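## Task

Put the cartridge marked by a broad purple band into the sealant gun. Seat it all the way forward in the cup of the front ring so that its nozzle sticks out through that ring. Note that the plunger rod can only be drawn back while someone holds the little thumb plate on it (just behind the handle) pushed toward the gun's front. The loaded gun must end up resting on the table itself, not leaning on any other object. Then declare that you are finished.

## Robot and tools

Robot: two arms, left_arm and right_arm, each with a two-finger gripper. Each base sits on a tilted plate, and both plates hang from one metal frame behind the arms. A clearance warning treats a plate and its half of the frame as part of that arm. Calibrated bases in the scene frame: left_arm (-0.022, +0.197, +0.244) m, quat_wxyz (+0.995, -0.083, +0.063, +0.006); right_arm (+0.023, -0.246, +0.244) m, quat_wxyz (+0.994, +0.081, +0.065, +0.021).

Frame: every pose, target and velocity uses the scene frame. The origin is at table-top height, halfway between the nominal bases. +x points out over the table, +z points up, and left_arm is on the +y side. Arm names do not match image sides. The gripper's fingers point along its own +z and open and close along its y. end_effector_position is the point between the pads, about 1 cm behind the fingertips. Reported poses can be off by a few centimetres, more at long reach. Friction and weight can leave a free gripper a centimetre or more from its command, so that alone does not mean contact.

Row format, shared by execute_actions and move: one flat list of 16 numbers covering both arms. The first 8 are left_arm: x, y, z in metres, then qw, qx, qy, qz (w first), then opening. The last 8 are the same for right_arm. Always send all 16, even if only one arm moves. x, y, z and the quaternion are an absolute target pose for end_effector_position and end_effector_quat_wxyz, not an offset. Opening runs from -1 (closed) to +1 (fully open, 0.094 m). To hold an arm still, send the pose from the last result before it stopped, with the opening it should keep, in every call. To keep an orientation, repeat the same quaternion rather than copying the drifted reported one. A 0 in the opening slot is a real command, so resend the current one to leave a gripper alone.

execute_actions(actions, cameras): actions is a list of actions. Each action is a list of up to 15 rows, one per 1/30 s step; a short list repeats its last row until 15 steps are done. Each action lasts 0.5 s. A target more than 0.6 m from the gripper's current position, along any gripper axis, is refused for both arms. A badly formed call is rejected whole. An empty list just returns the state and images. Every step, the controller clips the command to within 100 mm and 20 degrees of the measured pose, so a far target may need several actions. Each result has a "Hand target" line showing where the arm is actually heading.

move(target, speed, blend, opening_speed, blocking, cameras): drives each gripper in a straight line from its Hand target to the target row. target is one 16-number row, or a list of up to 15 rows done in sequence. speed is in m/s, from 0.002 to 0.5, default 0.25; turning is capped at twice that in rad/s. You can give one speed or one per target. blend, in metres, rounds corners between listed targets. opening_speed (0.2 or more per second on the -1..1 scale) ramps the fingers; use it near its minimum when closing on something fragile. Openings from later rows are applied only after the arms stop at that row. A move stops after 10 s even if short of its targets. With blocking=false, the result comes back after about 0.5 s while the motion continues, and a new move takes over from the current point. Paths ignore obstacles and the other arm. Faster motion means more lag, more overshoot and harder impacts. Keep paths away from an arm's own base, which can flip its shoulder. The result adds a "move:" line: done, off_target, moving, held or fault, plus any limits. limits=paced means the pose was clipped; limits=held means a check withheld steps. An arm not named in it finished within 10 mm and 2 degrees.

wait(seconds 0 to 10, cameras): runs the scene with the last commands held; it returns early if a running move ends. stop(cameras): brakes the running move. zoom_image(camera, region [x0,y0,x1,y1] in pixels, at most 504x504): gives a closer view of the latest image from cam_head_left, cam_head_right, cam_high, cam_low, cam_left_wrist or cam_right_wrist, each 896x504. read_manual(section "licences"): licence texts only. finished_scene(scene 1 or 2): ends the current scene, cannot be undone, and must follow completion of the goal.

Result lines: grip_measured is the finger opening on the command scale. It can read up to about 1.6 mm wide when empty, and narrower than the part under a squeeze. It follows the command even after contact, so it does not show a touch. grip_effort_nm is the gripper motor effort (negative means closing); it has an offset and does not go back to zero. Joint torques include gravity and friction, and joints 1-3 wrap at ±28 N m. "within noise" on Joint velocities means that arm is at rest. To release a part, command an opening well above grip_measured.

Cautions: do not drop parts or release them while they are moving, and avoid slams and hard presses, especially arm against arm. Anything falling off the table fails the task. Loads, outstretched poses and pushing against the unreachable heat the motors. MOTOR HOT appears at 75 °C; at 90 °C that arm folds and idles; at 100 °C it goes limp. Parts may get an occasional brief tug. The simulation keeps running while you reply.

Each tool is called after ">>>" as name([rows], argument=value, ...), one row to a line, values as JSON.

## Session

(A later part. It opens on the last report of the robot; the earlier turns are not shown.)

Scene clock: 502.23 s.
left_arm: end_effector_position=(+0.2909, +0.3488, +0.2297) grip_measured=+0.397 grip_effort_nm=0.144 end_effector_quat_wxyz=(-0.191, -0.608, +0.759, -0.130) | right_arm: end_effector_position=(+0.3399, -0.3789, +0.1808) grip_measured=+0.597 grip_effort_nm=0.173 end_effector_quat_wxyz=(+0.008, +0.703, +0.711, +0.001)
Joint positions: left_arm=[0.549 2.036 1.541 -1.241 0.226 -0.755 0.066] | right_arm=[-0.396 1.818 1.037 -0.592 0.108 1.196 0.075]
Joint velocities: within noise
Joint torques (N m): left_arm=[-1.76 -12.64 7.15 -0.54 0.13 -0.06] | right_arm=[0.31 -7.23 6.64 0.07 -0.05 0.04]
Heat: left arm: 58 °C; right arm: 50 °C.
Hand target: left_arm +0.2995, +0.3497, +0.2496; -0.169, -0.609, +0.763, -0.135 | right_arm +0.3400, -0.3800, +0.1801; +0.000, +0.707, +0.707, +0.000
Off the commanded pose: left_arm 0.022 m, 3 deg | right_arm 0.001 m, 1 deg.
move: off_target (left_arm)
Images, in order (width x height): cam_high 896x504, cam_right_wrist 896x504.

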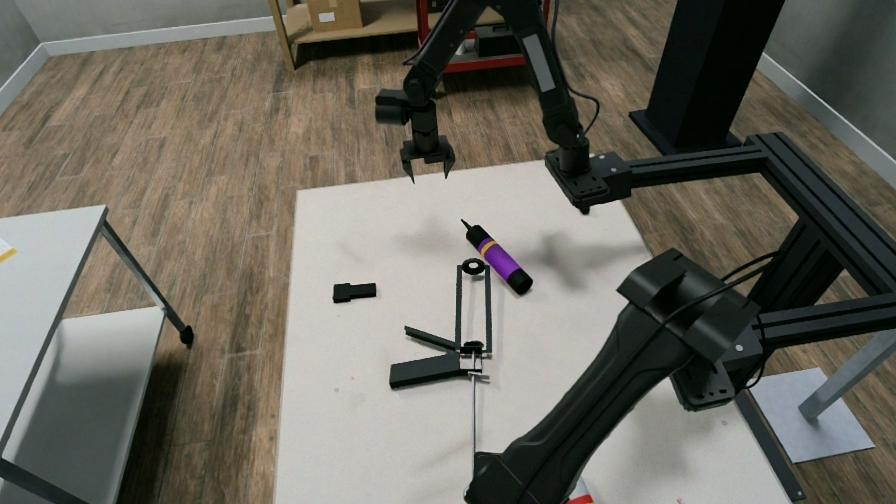

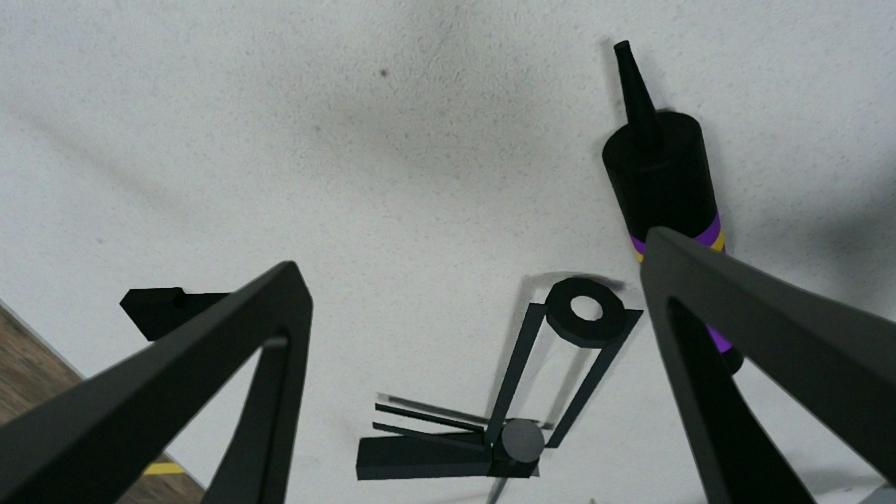

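>>> move([
  [0.32,0.12,0.25,0,0,1,0,0.7,0.34,-0.38,0.18,0,0.7071,0.7071,0,0.6],
  [0.182,-0.199,0.13,0,0.5592,0.8290,0,0.7,0.34,-0.38,0.18,0,0.7071,0.7071,0,0.6],
], speed=0.2, blend=0.05)

Scene clock: 528.67 s.
left_arm: end_effector_position=(+0.1884, -0.1959, +0.1360) grip_measured=+0.697 grip_effort_nm=0.144 end_effector_quat_wxyz=(+0.009, +0.548, +0.836, -0.002) | right_arm: end_effector_position=(+0.3396, -0.3787, +0.1808) grip_measured=+0.597 grip_effort_nm=0.168 end_effector_quat_wxyz=(+0.007, +0.703, +0.711, +0.001)
Joint positions: left_arm=[-1.115 2.621 1.748 -0.773 -0.191 0.051 0.08] | right_arm=[-0.396 1.818 1.037 -0.594 0.107 1.196 0.075]
Joint velocities: within noise
Joint torques (N m): left_arm=[-3.67 -8.69 7.9 0.14 0.05 0.17] | right_arm=[0.32 -7.24 6.67 0.08 -0.05 0.06]
Heat: left arm: 49 °C; right arm: 48 °C.
Hand target: left_arm +0.1820, -0.1986, +0.1300; +0.000, +0.559, +0.829, +0.000 | right_arm +0.3400, -0.3800, +0.1801; +0.000, +0.707, +0.707, +0.000
Off the commanded pose: left_arm 0.009 m, 2 deg | right_arm 0.002 m, 1 deg.
move: done

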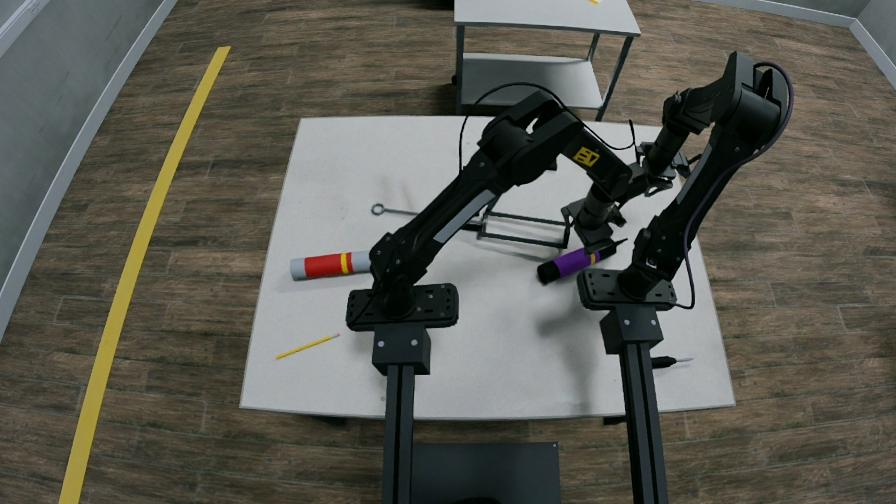

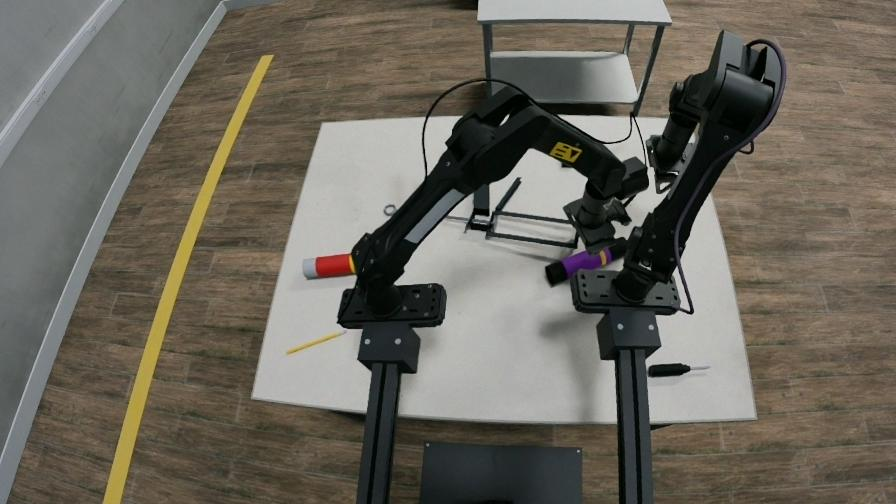

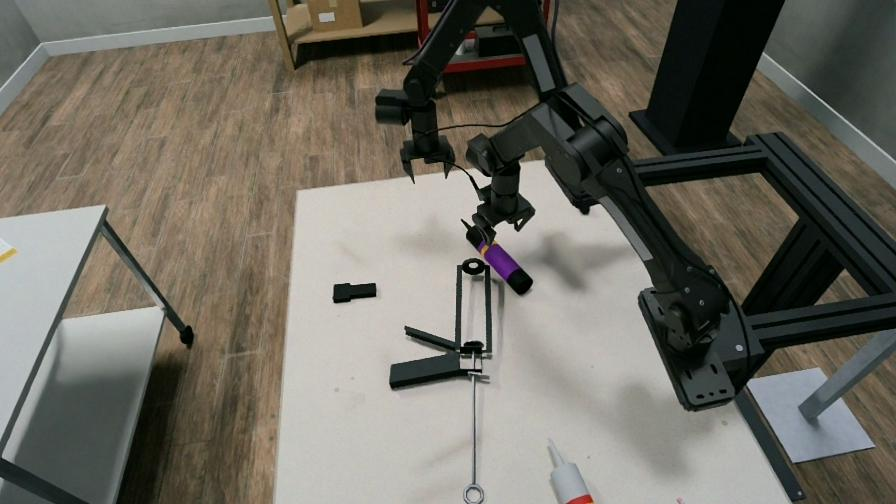

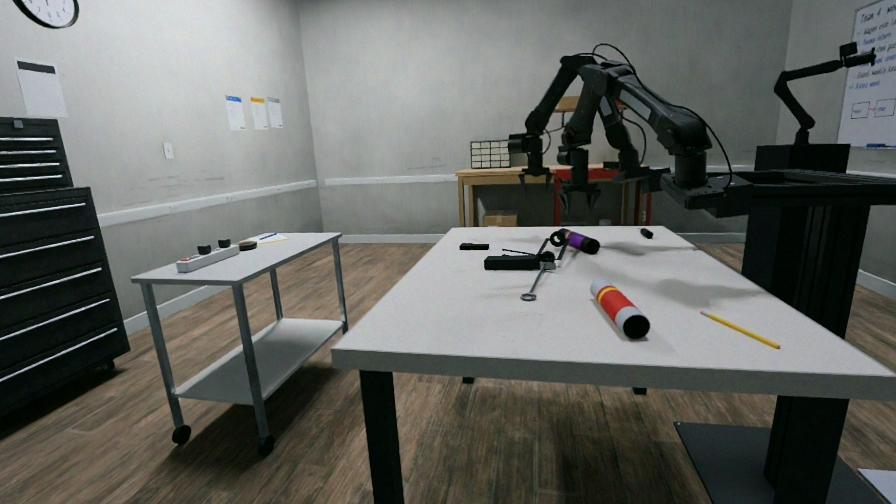

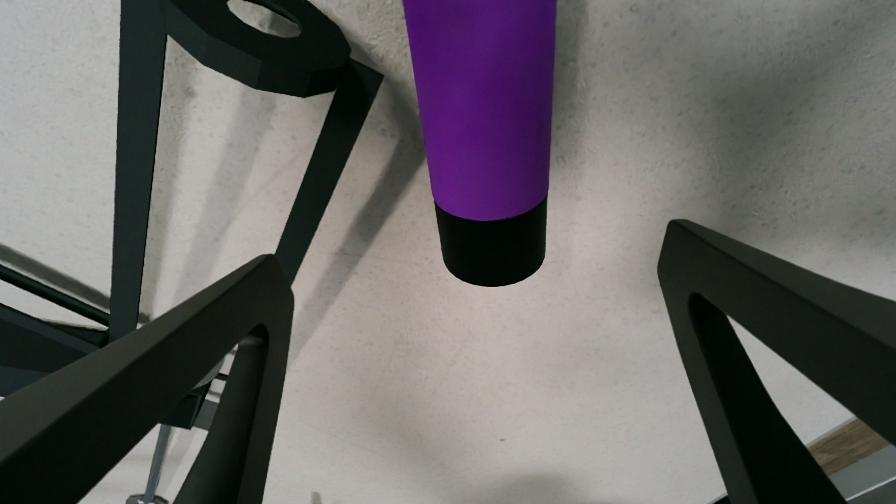

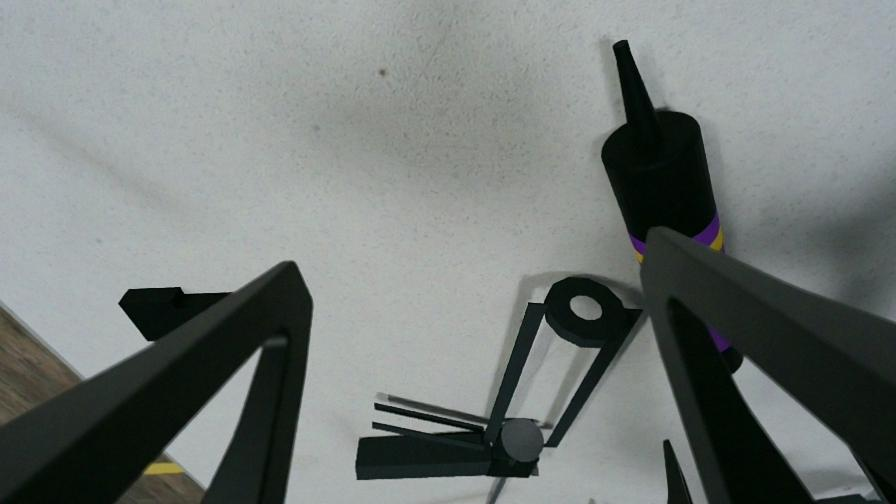

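>>> move(target=[0.175,-0.202,0.075,0,0.5664,0.8241,0,0.3,0.34,-0.38,0.18,0,0.7071,0.7071,0,0.6], speed=0.12, cameras=["cam_left_wrist","cam_right_wrist"])

Scene clock: 538.77 s.
left_arm: end_effector_position=(+0.1757, -0.1939, +0.0806) grip_measured=+0.303 grip_effort_nm=-0.134 end_effector_quat_wxyz=(-0.006, +0.561, +0.828, +0.006) | right_arm: end_effector_position=(+0.3396, -0.3787, +0.1808) grip_measured=+0.597 grip_effort_nm=0.173 end_effector_quat_wxyz=(+0.007, +0.703, +0.711, +0.001)
Joint positions: left_arm=[-1.115 2.757 1.76 -0.683 -0.191 0.075 0.061] | right_arm=[-0.396 1.818 1.037 -0.594 0.107 1.196 0.075]
Joint velocities: within noise
Joint torques (N m): left_arm=[-3.12 -9.25 7.21 0.38 0.02 0.19] | right_arm=[0.38 -7.25 6.65 0.08 -0.04 0.06]
Heat: left arm: 48 °C; right arm: 48 °C.
Hand target: left_arm +0.1750, -0.2018, +0.0753; +0.000, +0.566, +0.824, +0.000 | right_arm +0.3401, -0.3800, +0.1801; +0.000, +0.707, +0.707, +0.000
Off the commanded pose: left_arm 0.010 m, 1 deg | right_arm 0.002 m, 1 deg.
move: done
Images, in order (width x height): cam_left_wrist 896x504, cam_right_wrist 896x504.

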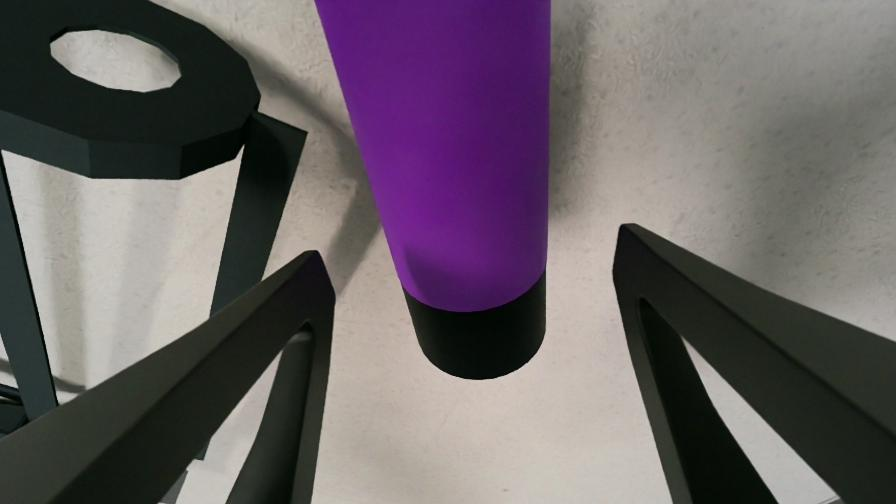

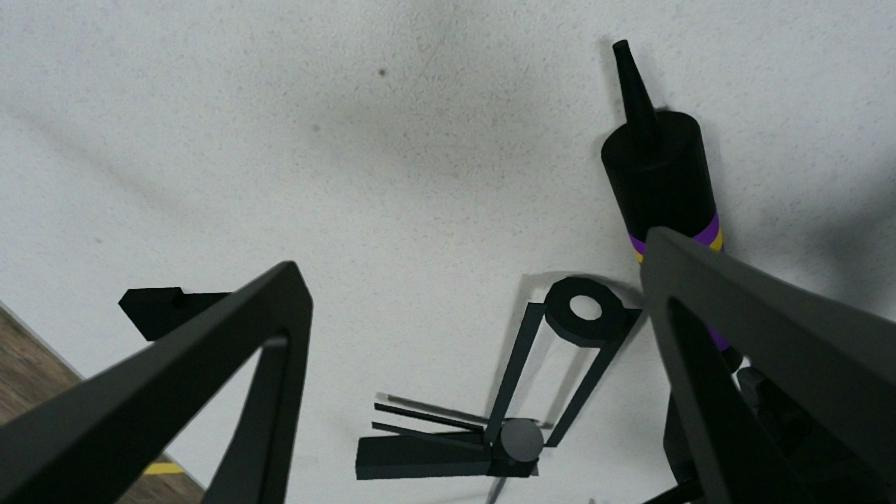

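>>> move(target=[0.177,-0.205,0.022,0,0.5664,0.8241,0,0.3,0.34,-0.38,0.18,0,0.7071,0.7071,0,0.6], speed=0.06, cameras=["cam_left_wrist"])

Scene clock: 543.90 s.
left_arm: end_effector_position=(+0.1751, -0.2012, +0.0308) grip_measured=+0.303 grip_effort_nm=-0.139 end_effector_quat_wxyz=(-0.003, +0.564, +0.825, +0.004) | right_arm: end_effector_position=(+0.3395, -0.3787, +0.1808) grip_measured=+0.597 grip_effort_nm=0.164 end_effector_quat_wxyz=(+0.007, +0.703, +0.711, +0.000)
Joint positions: left_arm=[-1.102 2.907 1.843 -0.607 -0.191 0.098 0.061] | right_arm=[-0.396 1.818 1.037 -0.594 0.107 1.196 0.075]
Joint velocities: within noise
Joint torques (N m): left_arm=[-2.07 -9.22 6.84 0.37 -0.02 0.14] | right_arm=[0.39 -7.24 6.74 0.06 -0.05 0.05]
Heat: left arm: 47 °C; right arm: 48 °C.
Hand target: left_arm +0.1769, -0.2045, +0.0222; +0.000, +0.566, +0.824, +0.000 | right_arm +0.3401, -0.3800, +0.1801; +0.000, +0.707, +0.707, +0.000
Off the commanded pose: left_arm 0.010 m, 1 deg | right_arm 0.002 m, 1 deg.
move: done
Images, in order (width x height): cam_left_wrist 896x504.

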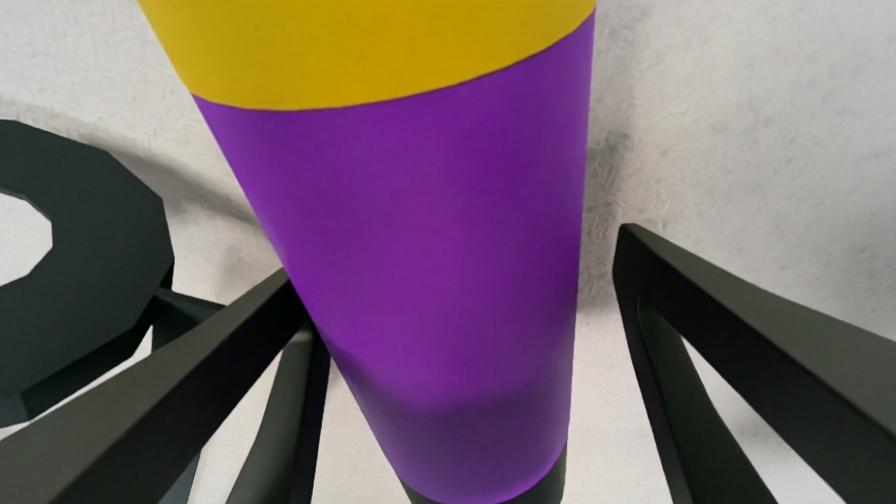

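>>> move(target=[0.177,-0.205,0.022,0,0.5664,0.8241,0,-0.05,0.34,-0.38,0.18,0,0.7071,0.7071,0,0.6], opening_speed=0.5, cameras=["cam_left_wrist"])

>>> move(target=[0.177,-0.202,0.15,0,0.5664,0.8241,0,-0.05,0.34,-0.38,0.18,0,0.7071,0.7071,0,0.6], speed=0.12)

Scene clock: 549.60 s.
left_arm: end_effector_position=(+0.1752, -0.2014, +0.0308) grip_measured=+0.025 grip_effort_nm=-1.004 end_effector_quat_wxyz=(-0.003, +0.565, +0.825, +0.004) | right_arm: end_effector_position=(+0.3395, -0.3787, +0.1808) grip_measured=+0.597 grip_effort_nm=0.168 end_effector_quat_wxyz=(+0.007, +0.703, +0.711, +0.000)
Joint positions: left_arm=[-1.102 2.907 1.843 -0.606 -0.191 0.098 0.048] | right_arm=[-0.396 1.818 1.037 -0.594 0.107 1.196 0.075]
Joint velocities: within noise
Joint torques (N m): left_arm=[-2.21 -9.37 6.86 0.37 0.02 0.16] | right_arm=[0.35 -7.24 6.71 0.09 -0.05 0.05]
Heat: left arm: 47 °C; right arm: 48 °C.
Hand target: left_arm +0.1769, -0.2046, +0.0222; +0.000, +0.566, +0.824, +0.000 | right_arm +0.3401, -0.3800, +0.1801; +0.000, +0.707, +0.707, +0.000
Off the commanded pose: left_arm 0.010 m, 1 deg | right_arm 0.002 m, 1 deg.
move: done
Images, in order (width x height): cam_left_wrist 896x504.

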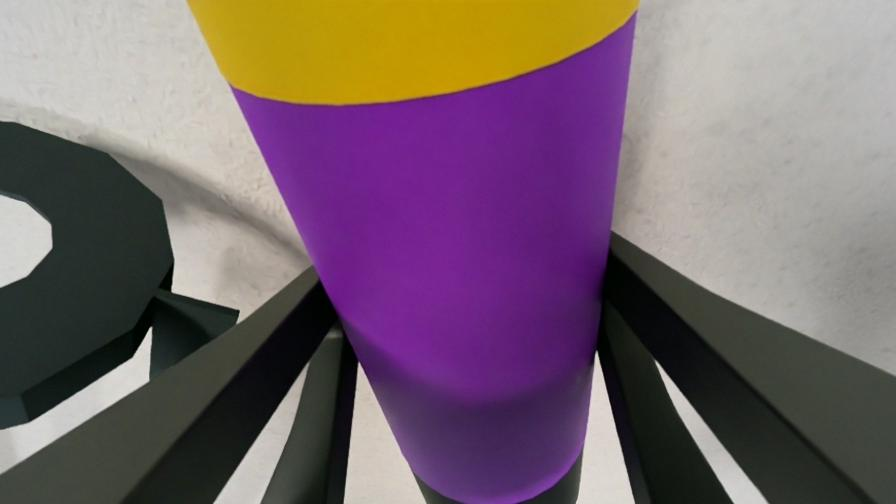

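Scene clock: 551.37 s.
left_arm: end_effector_position=(+0.1719, -0.1828, +0.1115) grip_measured=+0.024 grip_effort_nm=-1.033 end_effector_quat_wxyz=(-0.031, +0.568, +0.822, +0.021) | right_arm: end_effector_position=(+0.3395, -0.3787, +0.1808) grip_measured=+0.597 grip_effort_nm=0.168 end_effector_quat_wxyz=(+0.007, +0.703, +0.711, +0.000)
Joint positions: left_arm=[-1.126 2.695 1.774 -0.821 -0.191 0.072 0.048] | right_arm=[-0.396 1.818 1.037 -0.594 0.107 1.196 0.075]
Joint velocities: within noise
Joint torques (N m): left_arm=[-4.49 -17.07 6.2 -0.07 0.07 -0.12] | right_arm=[0.31 -7.27 6.65 0.09 -0.06 0.06]
Heat: left arm: 49 °C; right arm: 48 °C.
Hand target: left_arm +0.1764, -0.2013, +0.1488; +0.000, +0.567, +0.824, +0.000 | right_arm +0.3401, -0.3800, +0.1801; +0.000, +0.707, +0.707, +0.000
Off the commanded pose: left_arm 0.043 m, 4 deg | right_arm 0.002 m, 1 deg.
move: off_target (left_arm)

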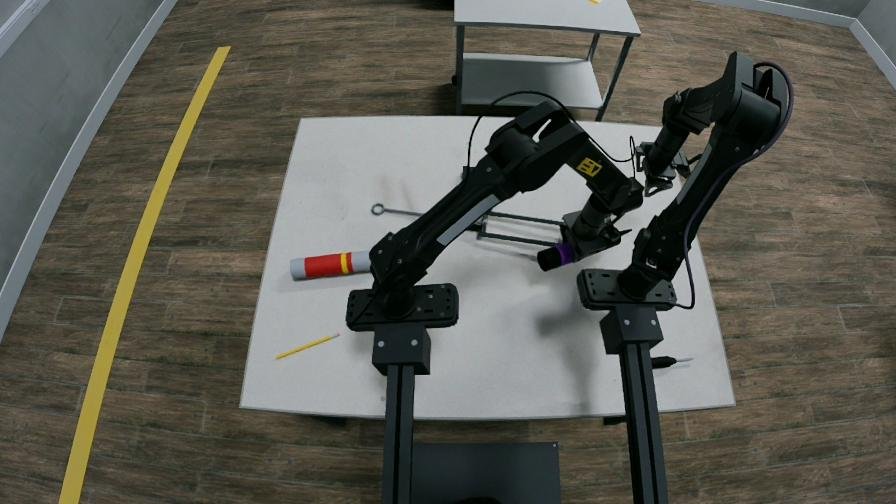

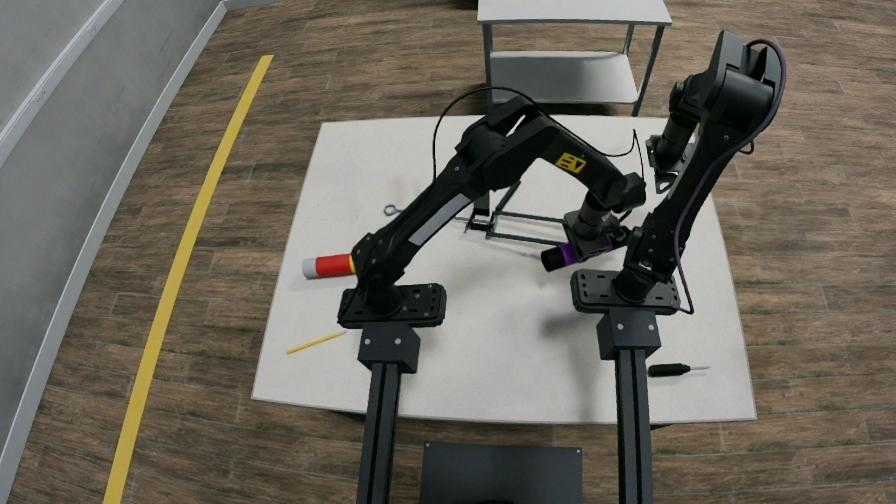

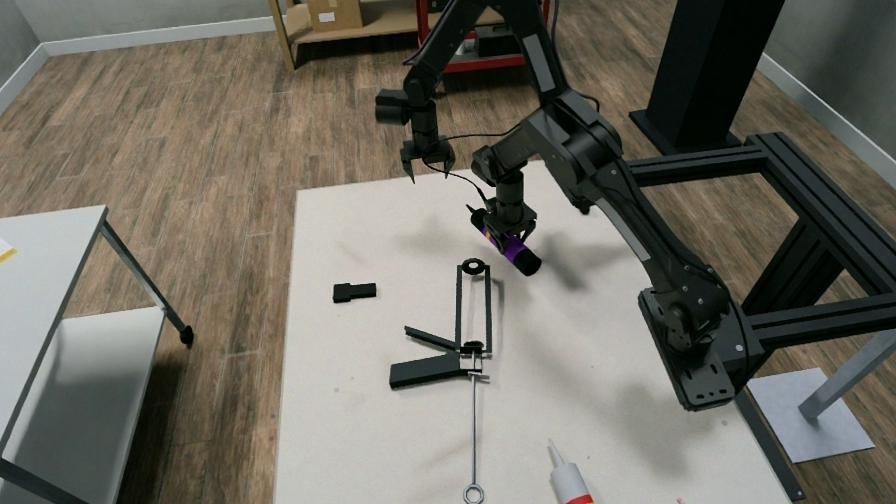

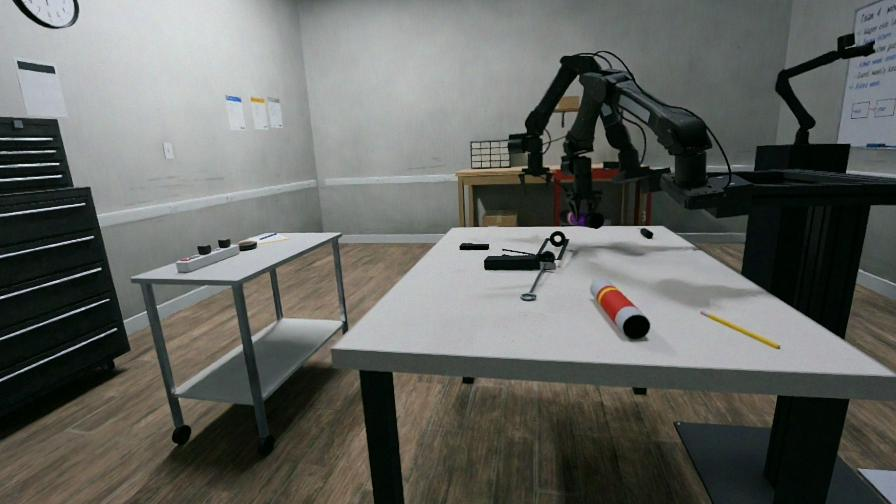

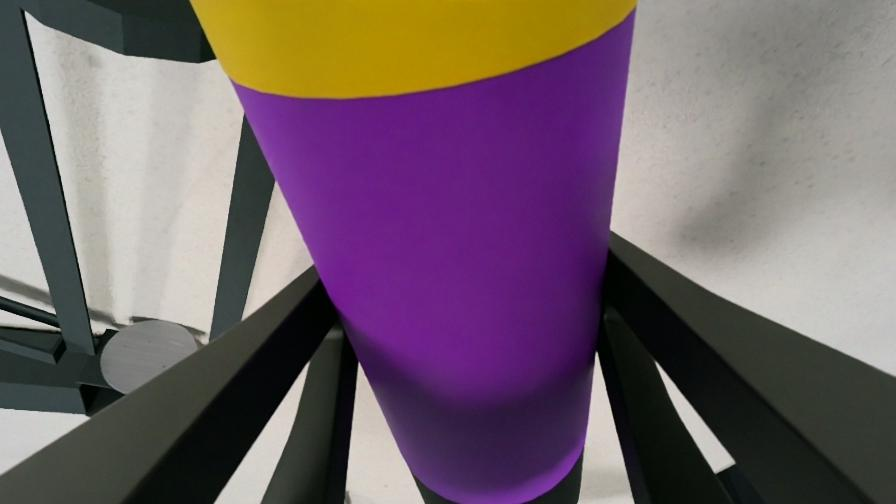

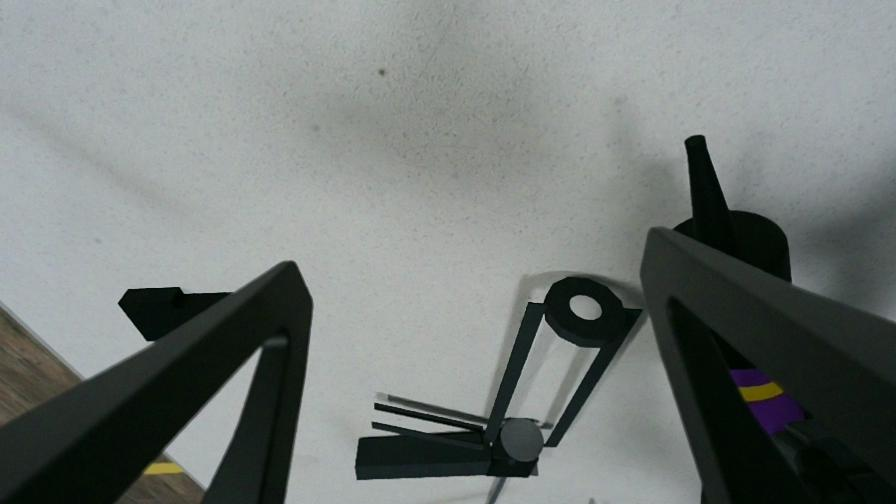

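>>> move([
  [0.19,-0.18,0.2,0,0.5664,0.8241,0,-0.05,0.34,-0.38,0.18,0,0.7071,0.7071,0,0.6],
  [0.285,-0.06,0.2,0,0.7815,0.6239,0,-0.05,0.34,-0.38,0.18,0,0.7071,0.7071,0,0.6],
], speed=0.15, blend=0.03)

Scene clock: 572.87 s.
left_arm: end_effector_position=(+0.2706, -0.0505, +0.1703) grip_measured=+0.024 grip_effort_nm=-1.028 end_effector_quat_wxyz=(-0.044, +0.782, +0.622, +0.000) | right_arm: end_effector_position=(+0.3394, -0.3786, +0.1808) grip_measured=+0.597 grip_effort_nm=0.173 end_effector_quat_wxyz=(+0.007, +0.703, +0.711, +0.000)
Joint positions: left_arm=[-0.775 2.329 1.482 -0.839 -0.218 1.012 0.048] | right_arm=[-0.396 1.818 1.037 -0.594 0.107 1.196 0.075]
Joint velocities: within noise
Joint torques (N m): left_arm=[-2.88 -15.58 5.33 0.19 0.07 0.16] | right_arm=[0.39 -7.25 6.75 0.08 -0.06 0.04]
Heat: left arm: 64 °C; right arm: 47 °C.
Hand target: left_arm +0.2843, -0.0594, +0.1993; -0.001, +0.782, +0.624, +0.000 | right_arm +0.3401, -0.3800, +0.1801; +0.000, +0.707, +0.707, +0.000
Off the commanded pose: left_arm 0.034 m, 5 deg | right_arm 0.002 m, 1 deg.
move: off_target (left_arm); blend cut to 0.0286 m at target 1

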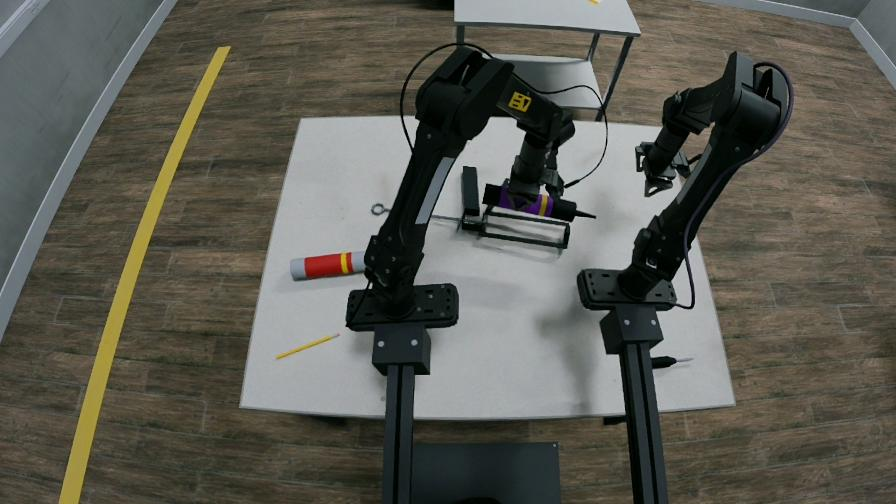

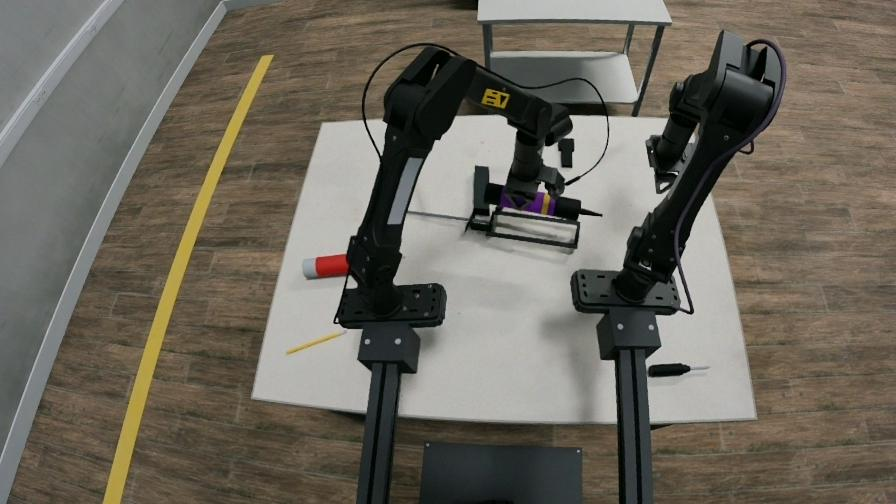

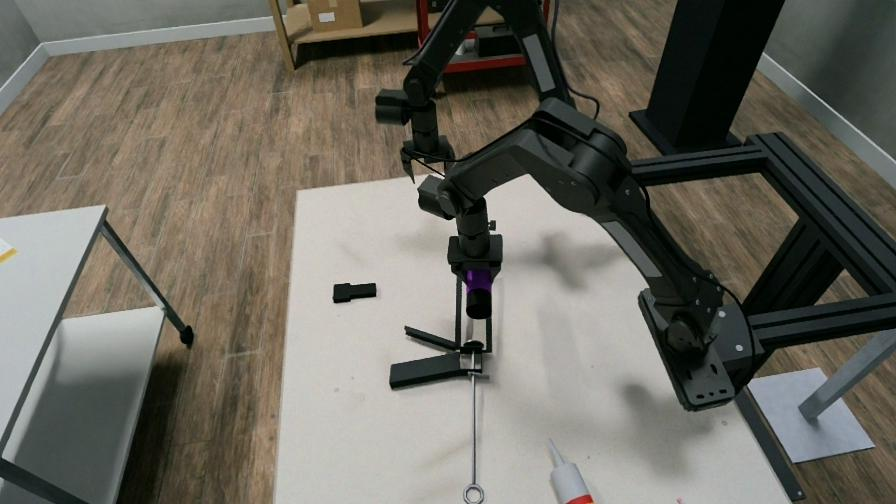

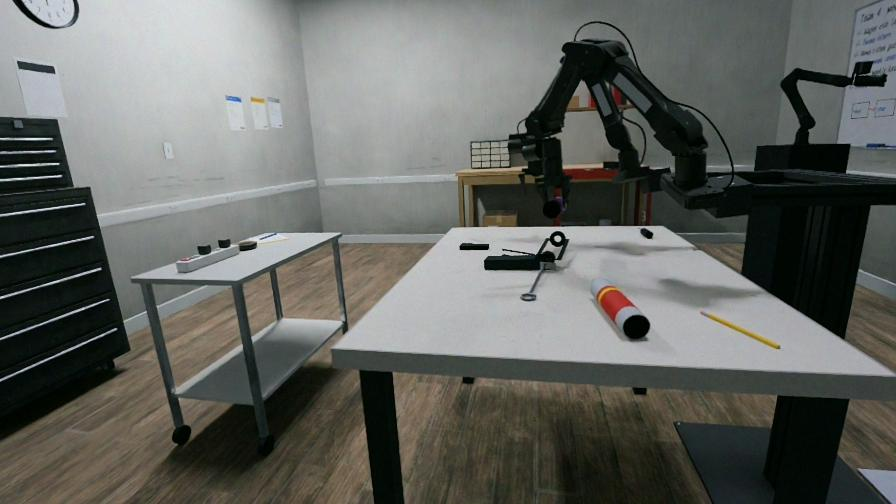

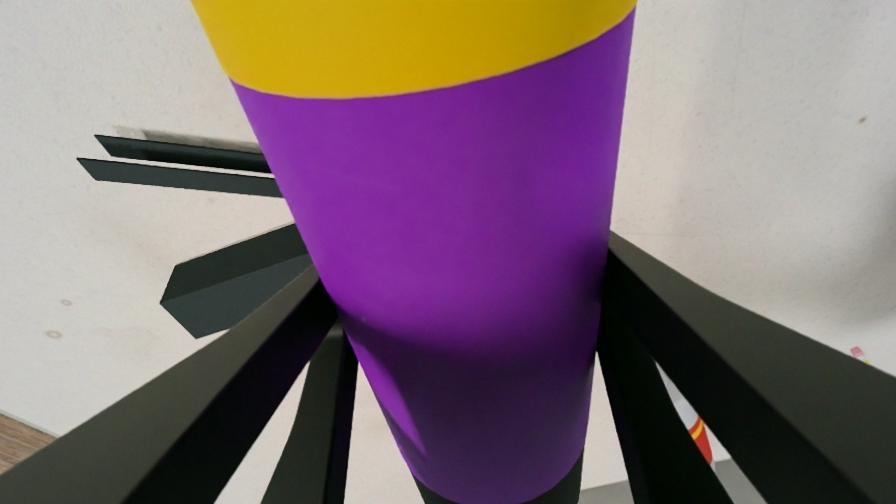

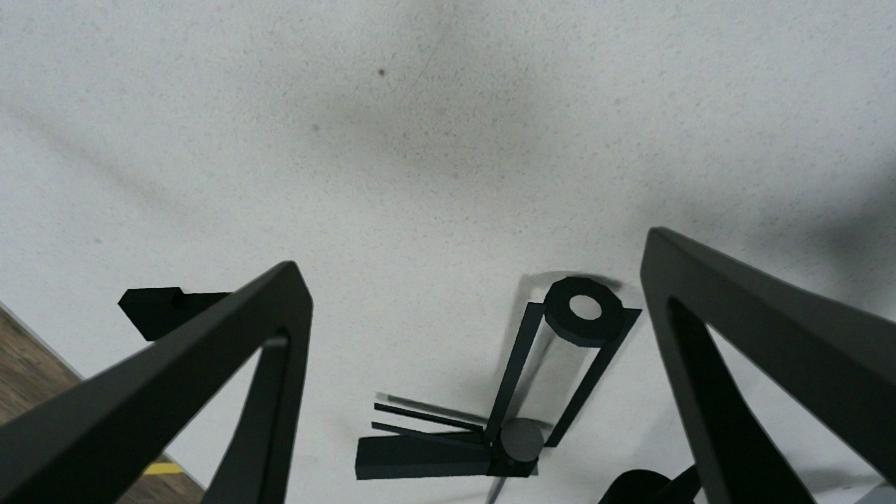

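>>> move([
  [0.298,-0.058,0.135,0,0.7815,0.6239,0,-0.05,0.44,-0.28,0.21,0,0.3827,0.9239,0,0.6],
  [0.298,-0.058,0.135,0,0.7815,0.6239,0,-0.05,0.455,-0.055,0.21,0,0.1115,0.9938,0,0.9],
], speed=0.25, blend=0.05)

Scene clock: 581.57 s.
left_arm: end_effector_position=(+0.2963, -0.0541, +0.1389) grip_measured=+0.024 grip_effort_nm=-1.023 end_effector_quat_wxyz=(-0.005, +0.779, +0.627, +0.004) | right_arm: end_effector_position=(+0.4530, -0.0544, +0.2116) grip_measured=+0.897 grip_effort_nm=0.168 end_effector_quat_wxyz=(+0.000, +0.116, +0.993, +0.009)
Joint positions: left_arm=[-0.722 2.391 1.472 -0.674 -0.218 1.072 0.048] | right_arm=[0.437 2.385 1.909 -1.039 0.189 0.705 0.089]
Joint velocities: within noise
Joint torques (N m): left_arm=[-2.54 -8.79 5.63 0.37 0.11 0.17] | right_arm=[2.99 -10.93 8.38 0.07 0.15 -0.04]
Heat: left arm: 61 °C; right arm: 48 °C.
Hand target: left_arm +0.2979, -0.0579, +0.1350; +0.000, +0.781, +0.624, +0.000 | right_arm +0.4549, -0.0550, +0.2100; +0.000, +0.111, +0.994, +0.000
Off the commanded pose: left_arm 0.006 m, 1 deg | right_arm 0.003 m, 1 deg.
move: done

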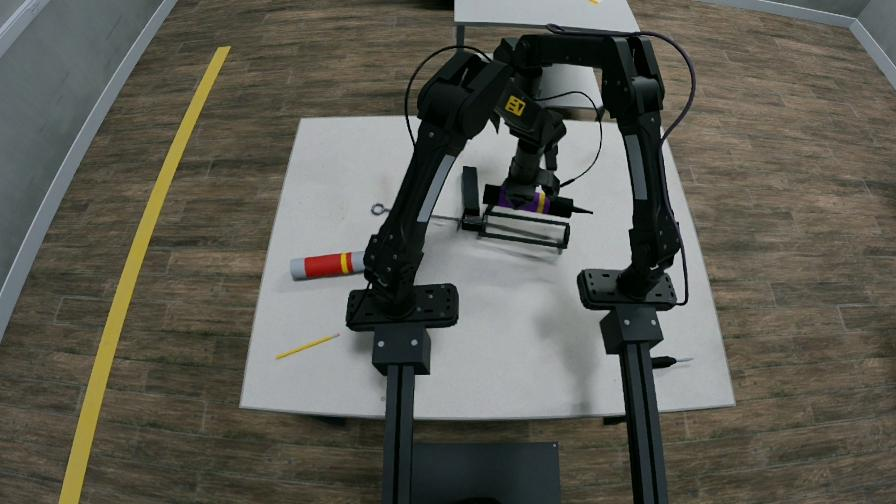

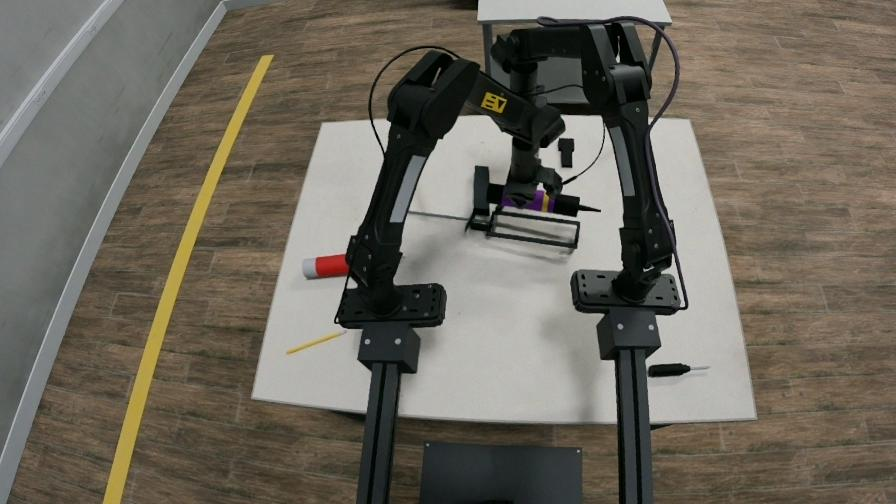

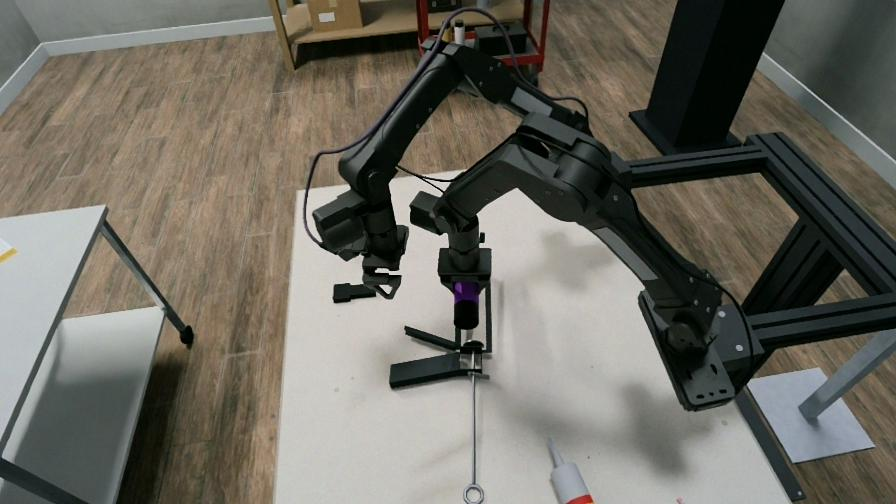

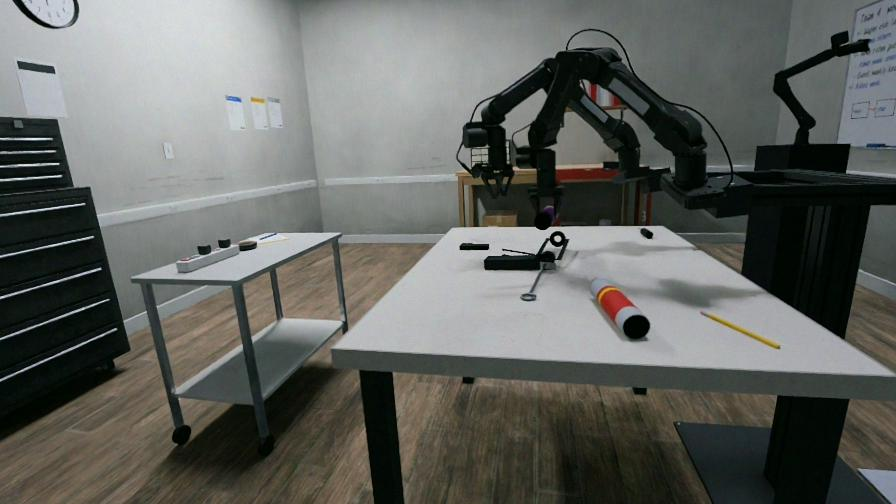

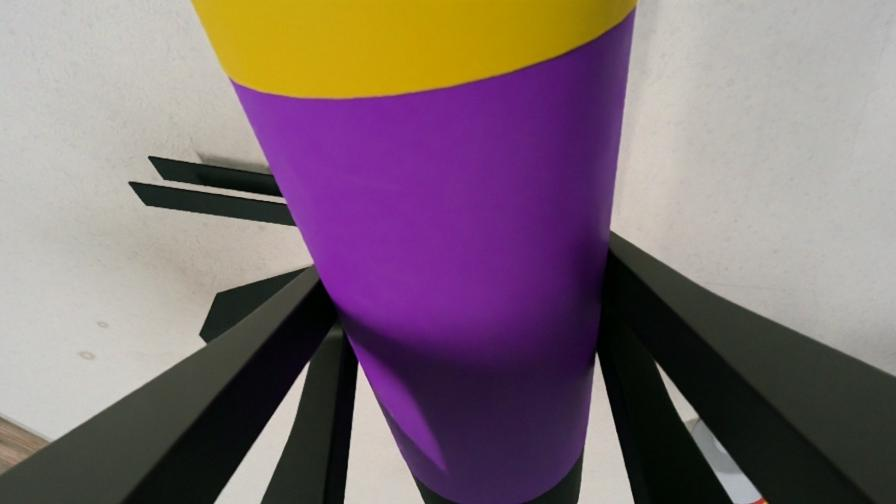

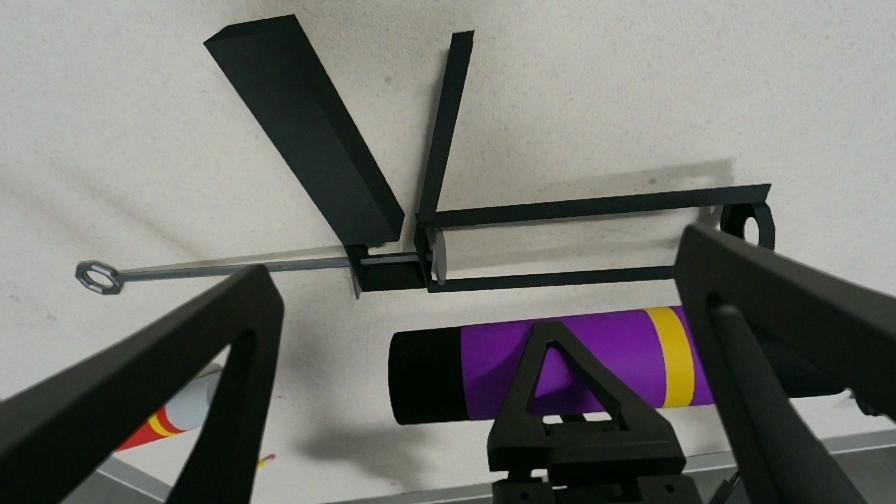

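>>> zoom_image(camera="cam_right_wrist", region=[380, 160, 860, 440])

Scaled by 1.050 from the camera's 896x504 image, which has a finer 1280x720 frame.

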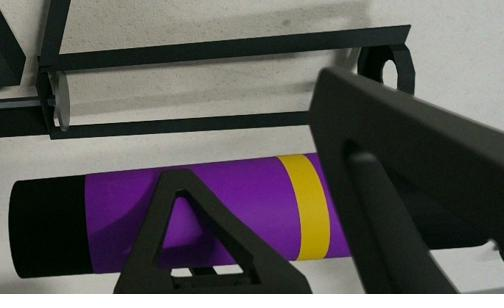

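>>> move(target=[0.298,-0.058,0.135,0,0.7815,0.6239,0,-0.05,0.44,-0.17,0.20,0,0.1115,0.9938,0,1.0], speed=0.25, cameras=["cam_right_wrist"])

>>> zoom_image(camera="cam_right_wrist", region=[200, 0, 704, 504])

Scene clock: 603.87 s.
left_arm: end_effector_position=(+0.2968, -0.0537, +0.1389) grip_measured=+0.024 grip_effort_nm=-1.028 end_effector_quat_wxyz=(-0.005, +0.779, +0.627, +0.006) | right_arm: end_effector_position=(+0.4396, -0.1129, +0.1902) grip_measured=+0.997 grip_effort_nm=0.168 end_effector_quat_wxyz=(-0.024, +0.115, +0.993, -0.010)
Joint positions: left_arm=[-0.722 2.391 1.472 -0.673 -0.222 1.072 0.048] | right_arm=[0.326 2.312 1.724 -0.967 0.192 0.603 0.094]
Joint velocities: within noise
Joint torques (N m): left_arm=[-2.69 -9.73 4.96 0.23 0.02 0.02] | right_arm=[3.62 -15.2 5.61 0.28 0.06 -0.04]
Heat: left arm: 52 °C; right arm: 49 °C.
Hand target: left_arm +0.2964, -0.0542, +0.1389; -0.005, +0.779, +0.627, +0.004 | right_arm +0.4477, -0.1085, +0.2053; +0.000, +0.112, +0.994, +0.000
Off the commanded pose: left_arm 0.006 m, 1 deg | right_arm 0.058 m, 3 deg.
move: held (left_arm; a check stopped the path), off_target (right_arm; braked when a check withheld steps of left_arm); limits=held
pose unreachable (left arm): on one or more control steps of this call, first in action 0 (counted from 0), this arm could not follow its commanded pose, so it was not sent that pose on those steps. It may still have moved: this result reports where it is.
cause: moving toward the commanded pose would bring a part of the arm too close to another arm (this arm's wrist (the part past joint 4) and the right arm's gripper housing, along the way the arms are being sent, or toward where that arm still pushes).
Images, in order (width x height): cam_right_wrist 896x504.

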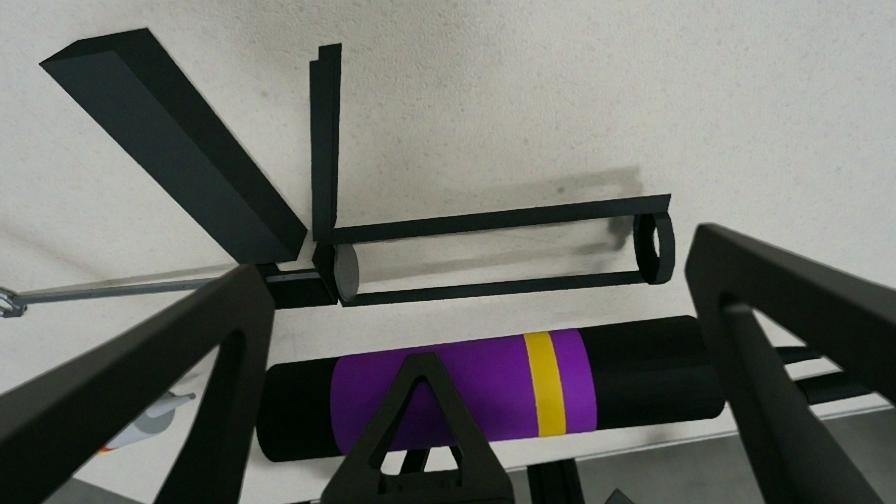

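Scaled by 1.000.

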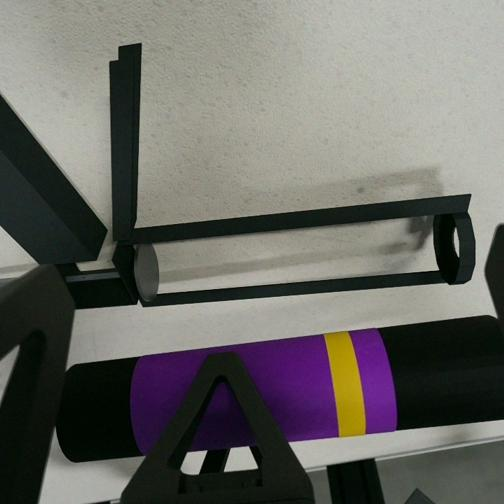

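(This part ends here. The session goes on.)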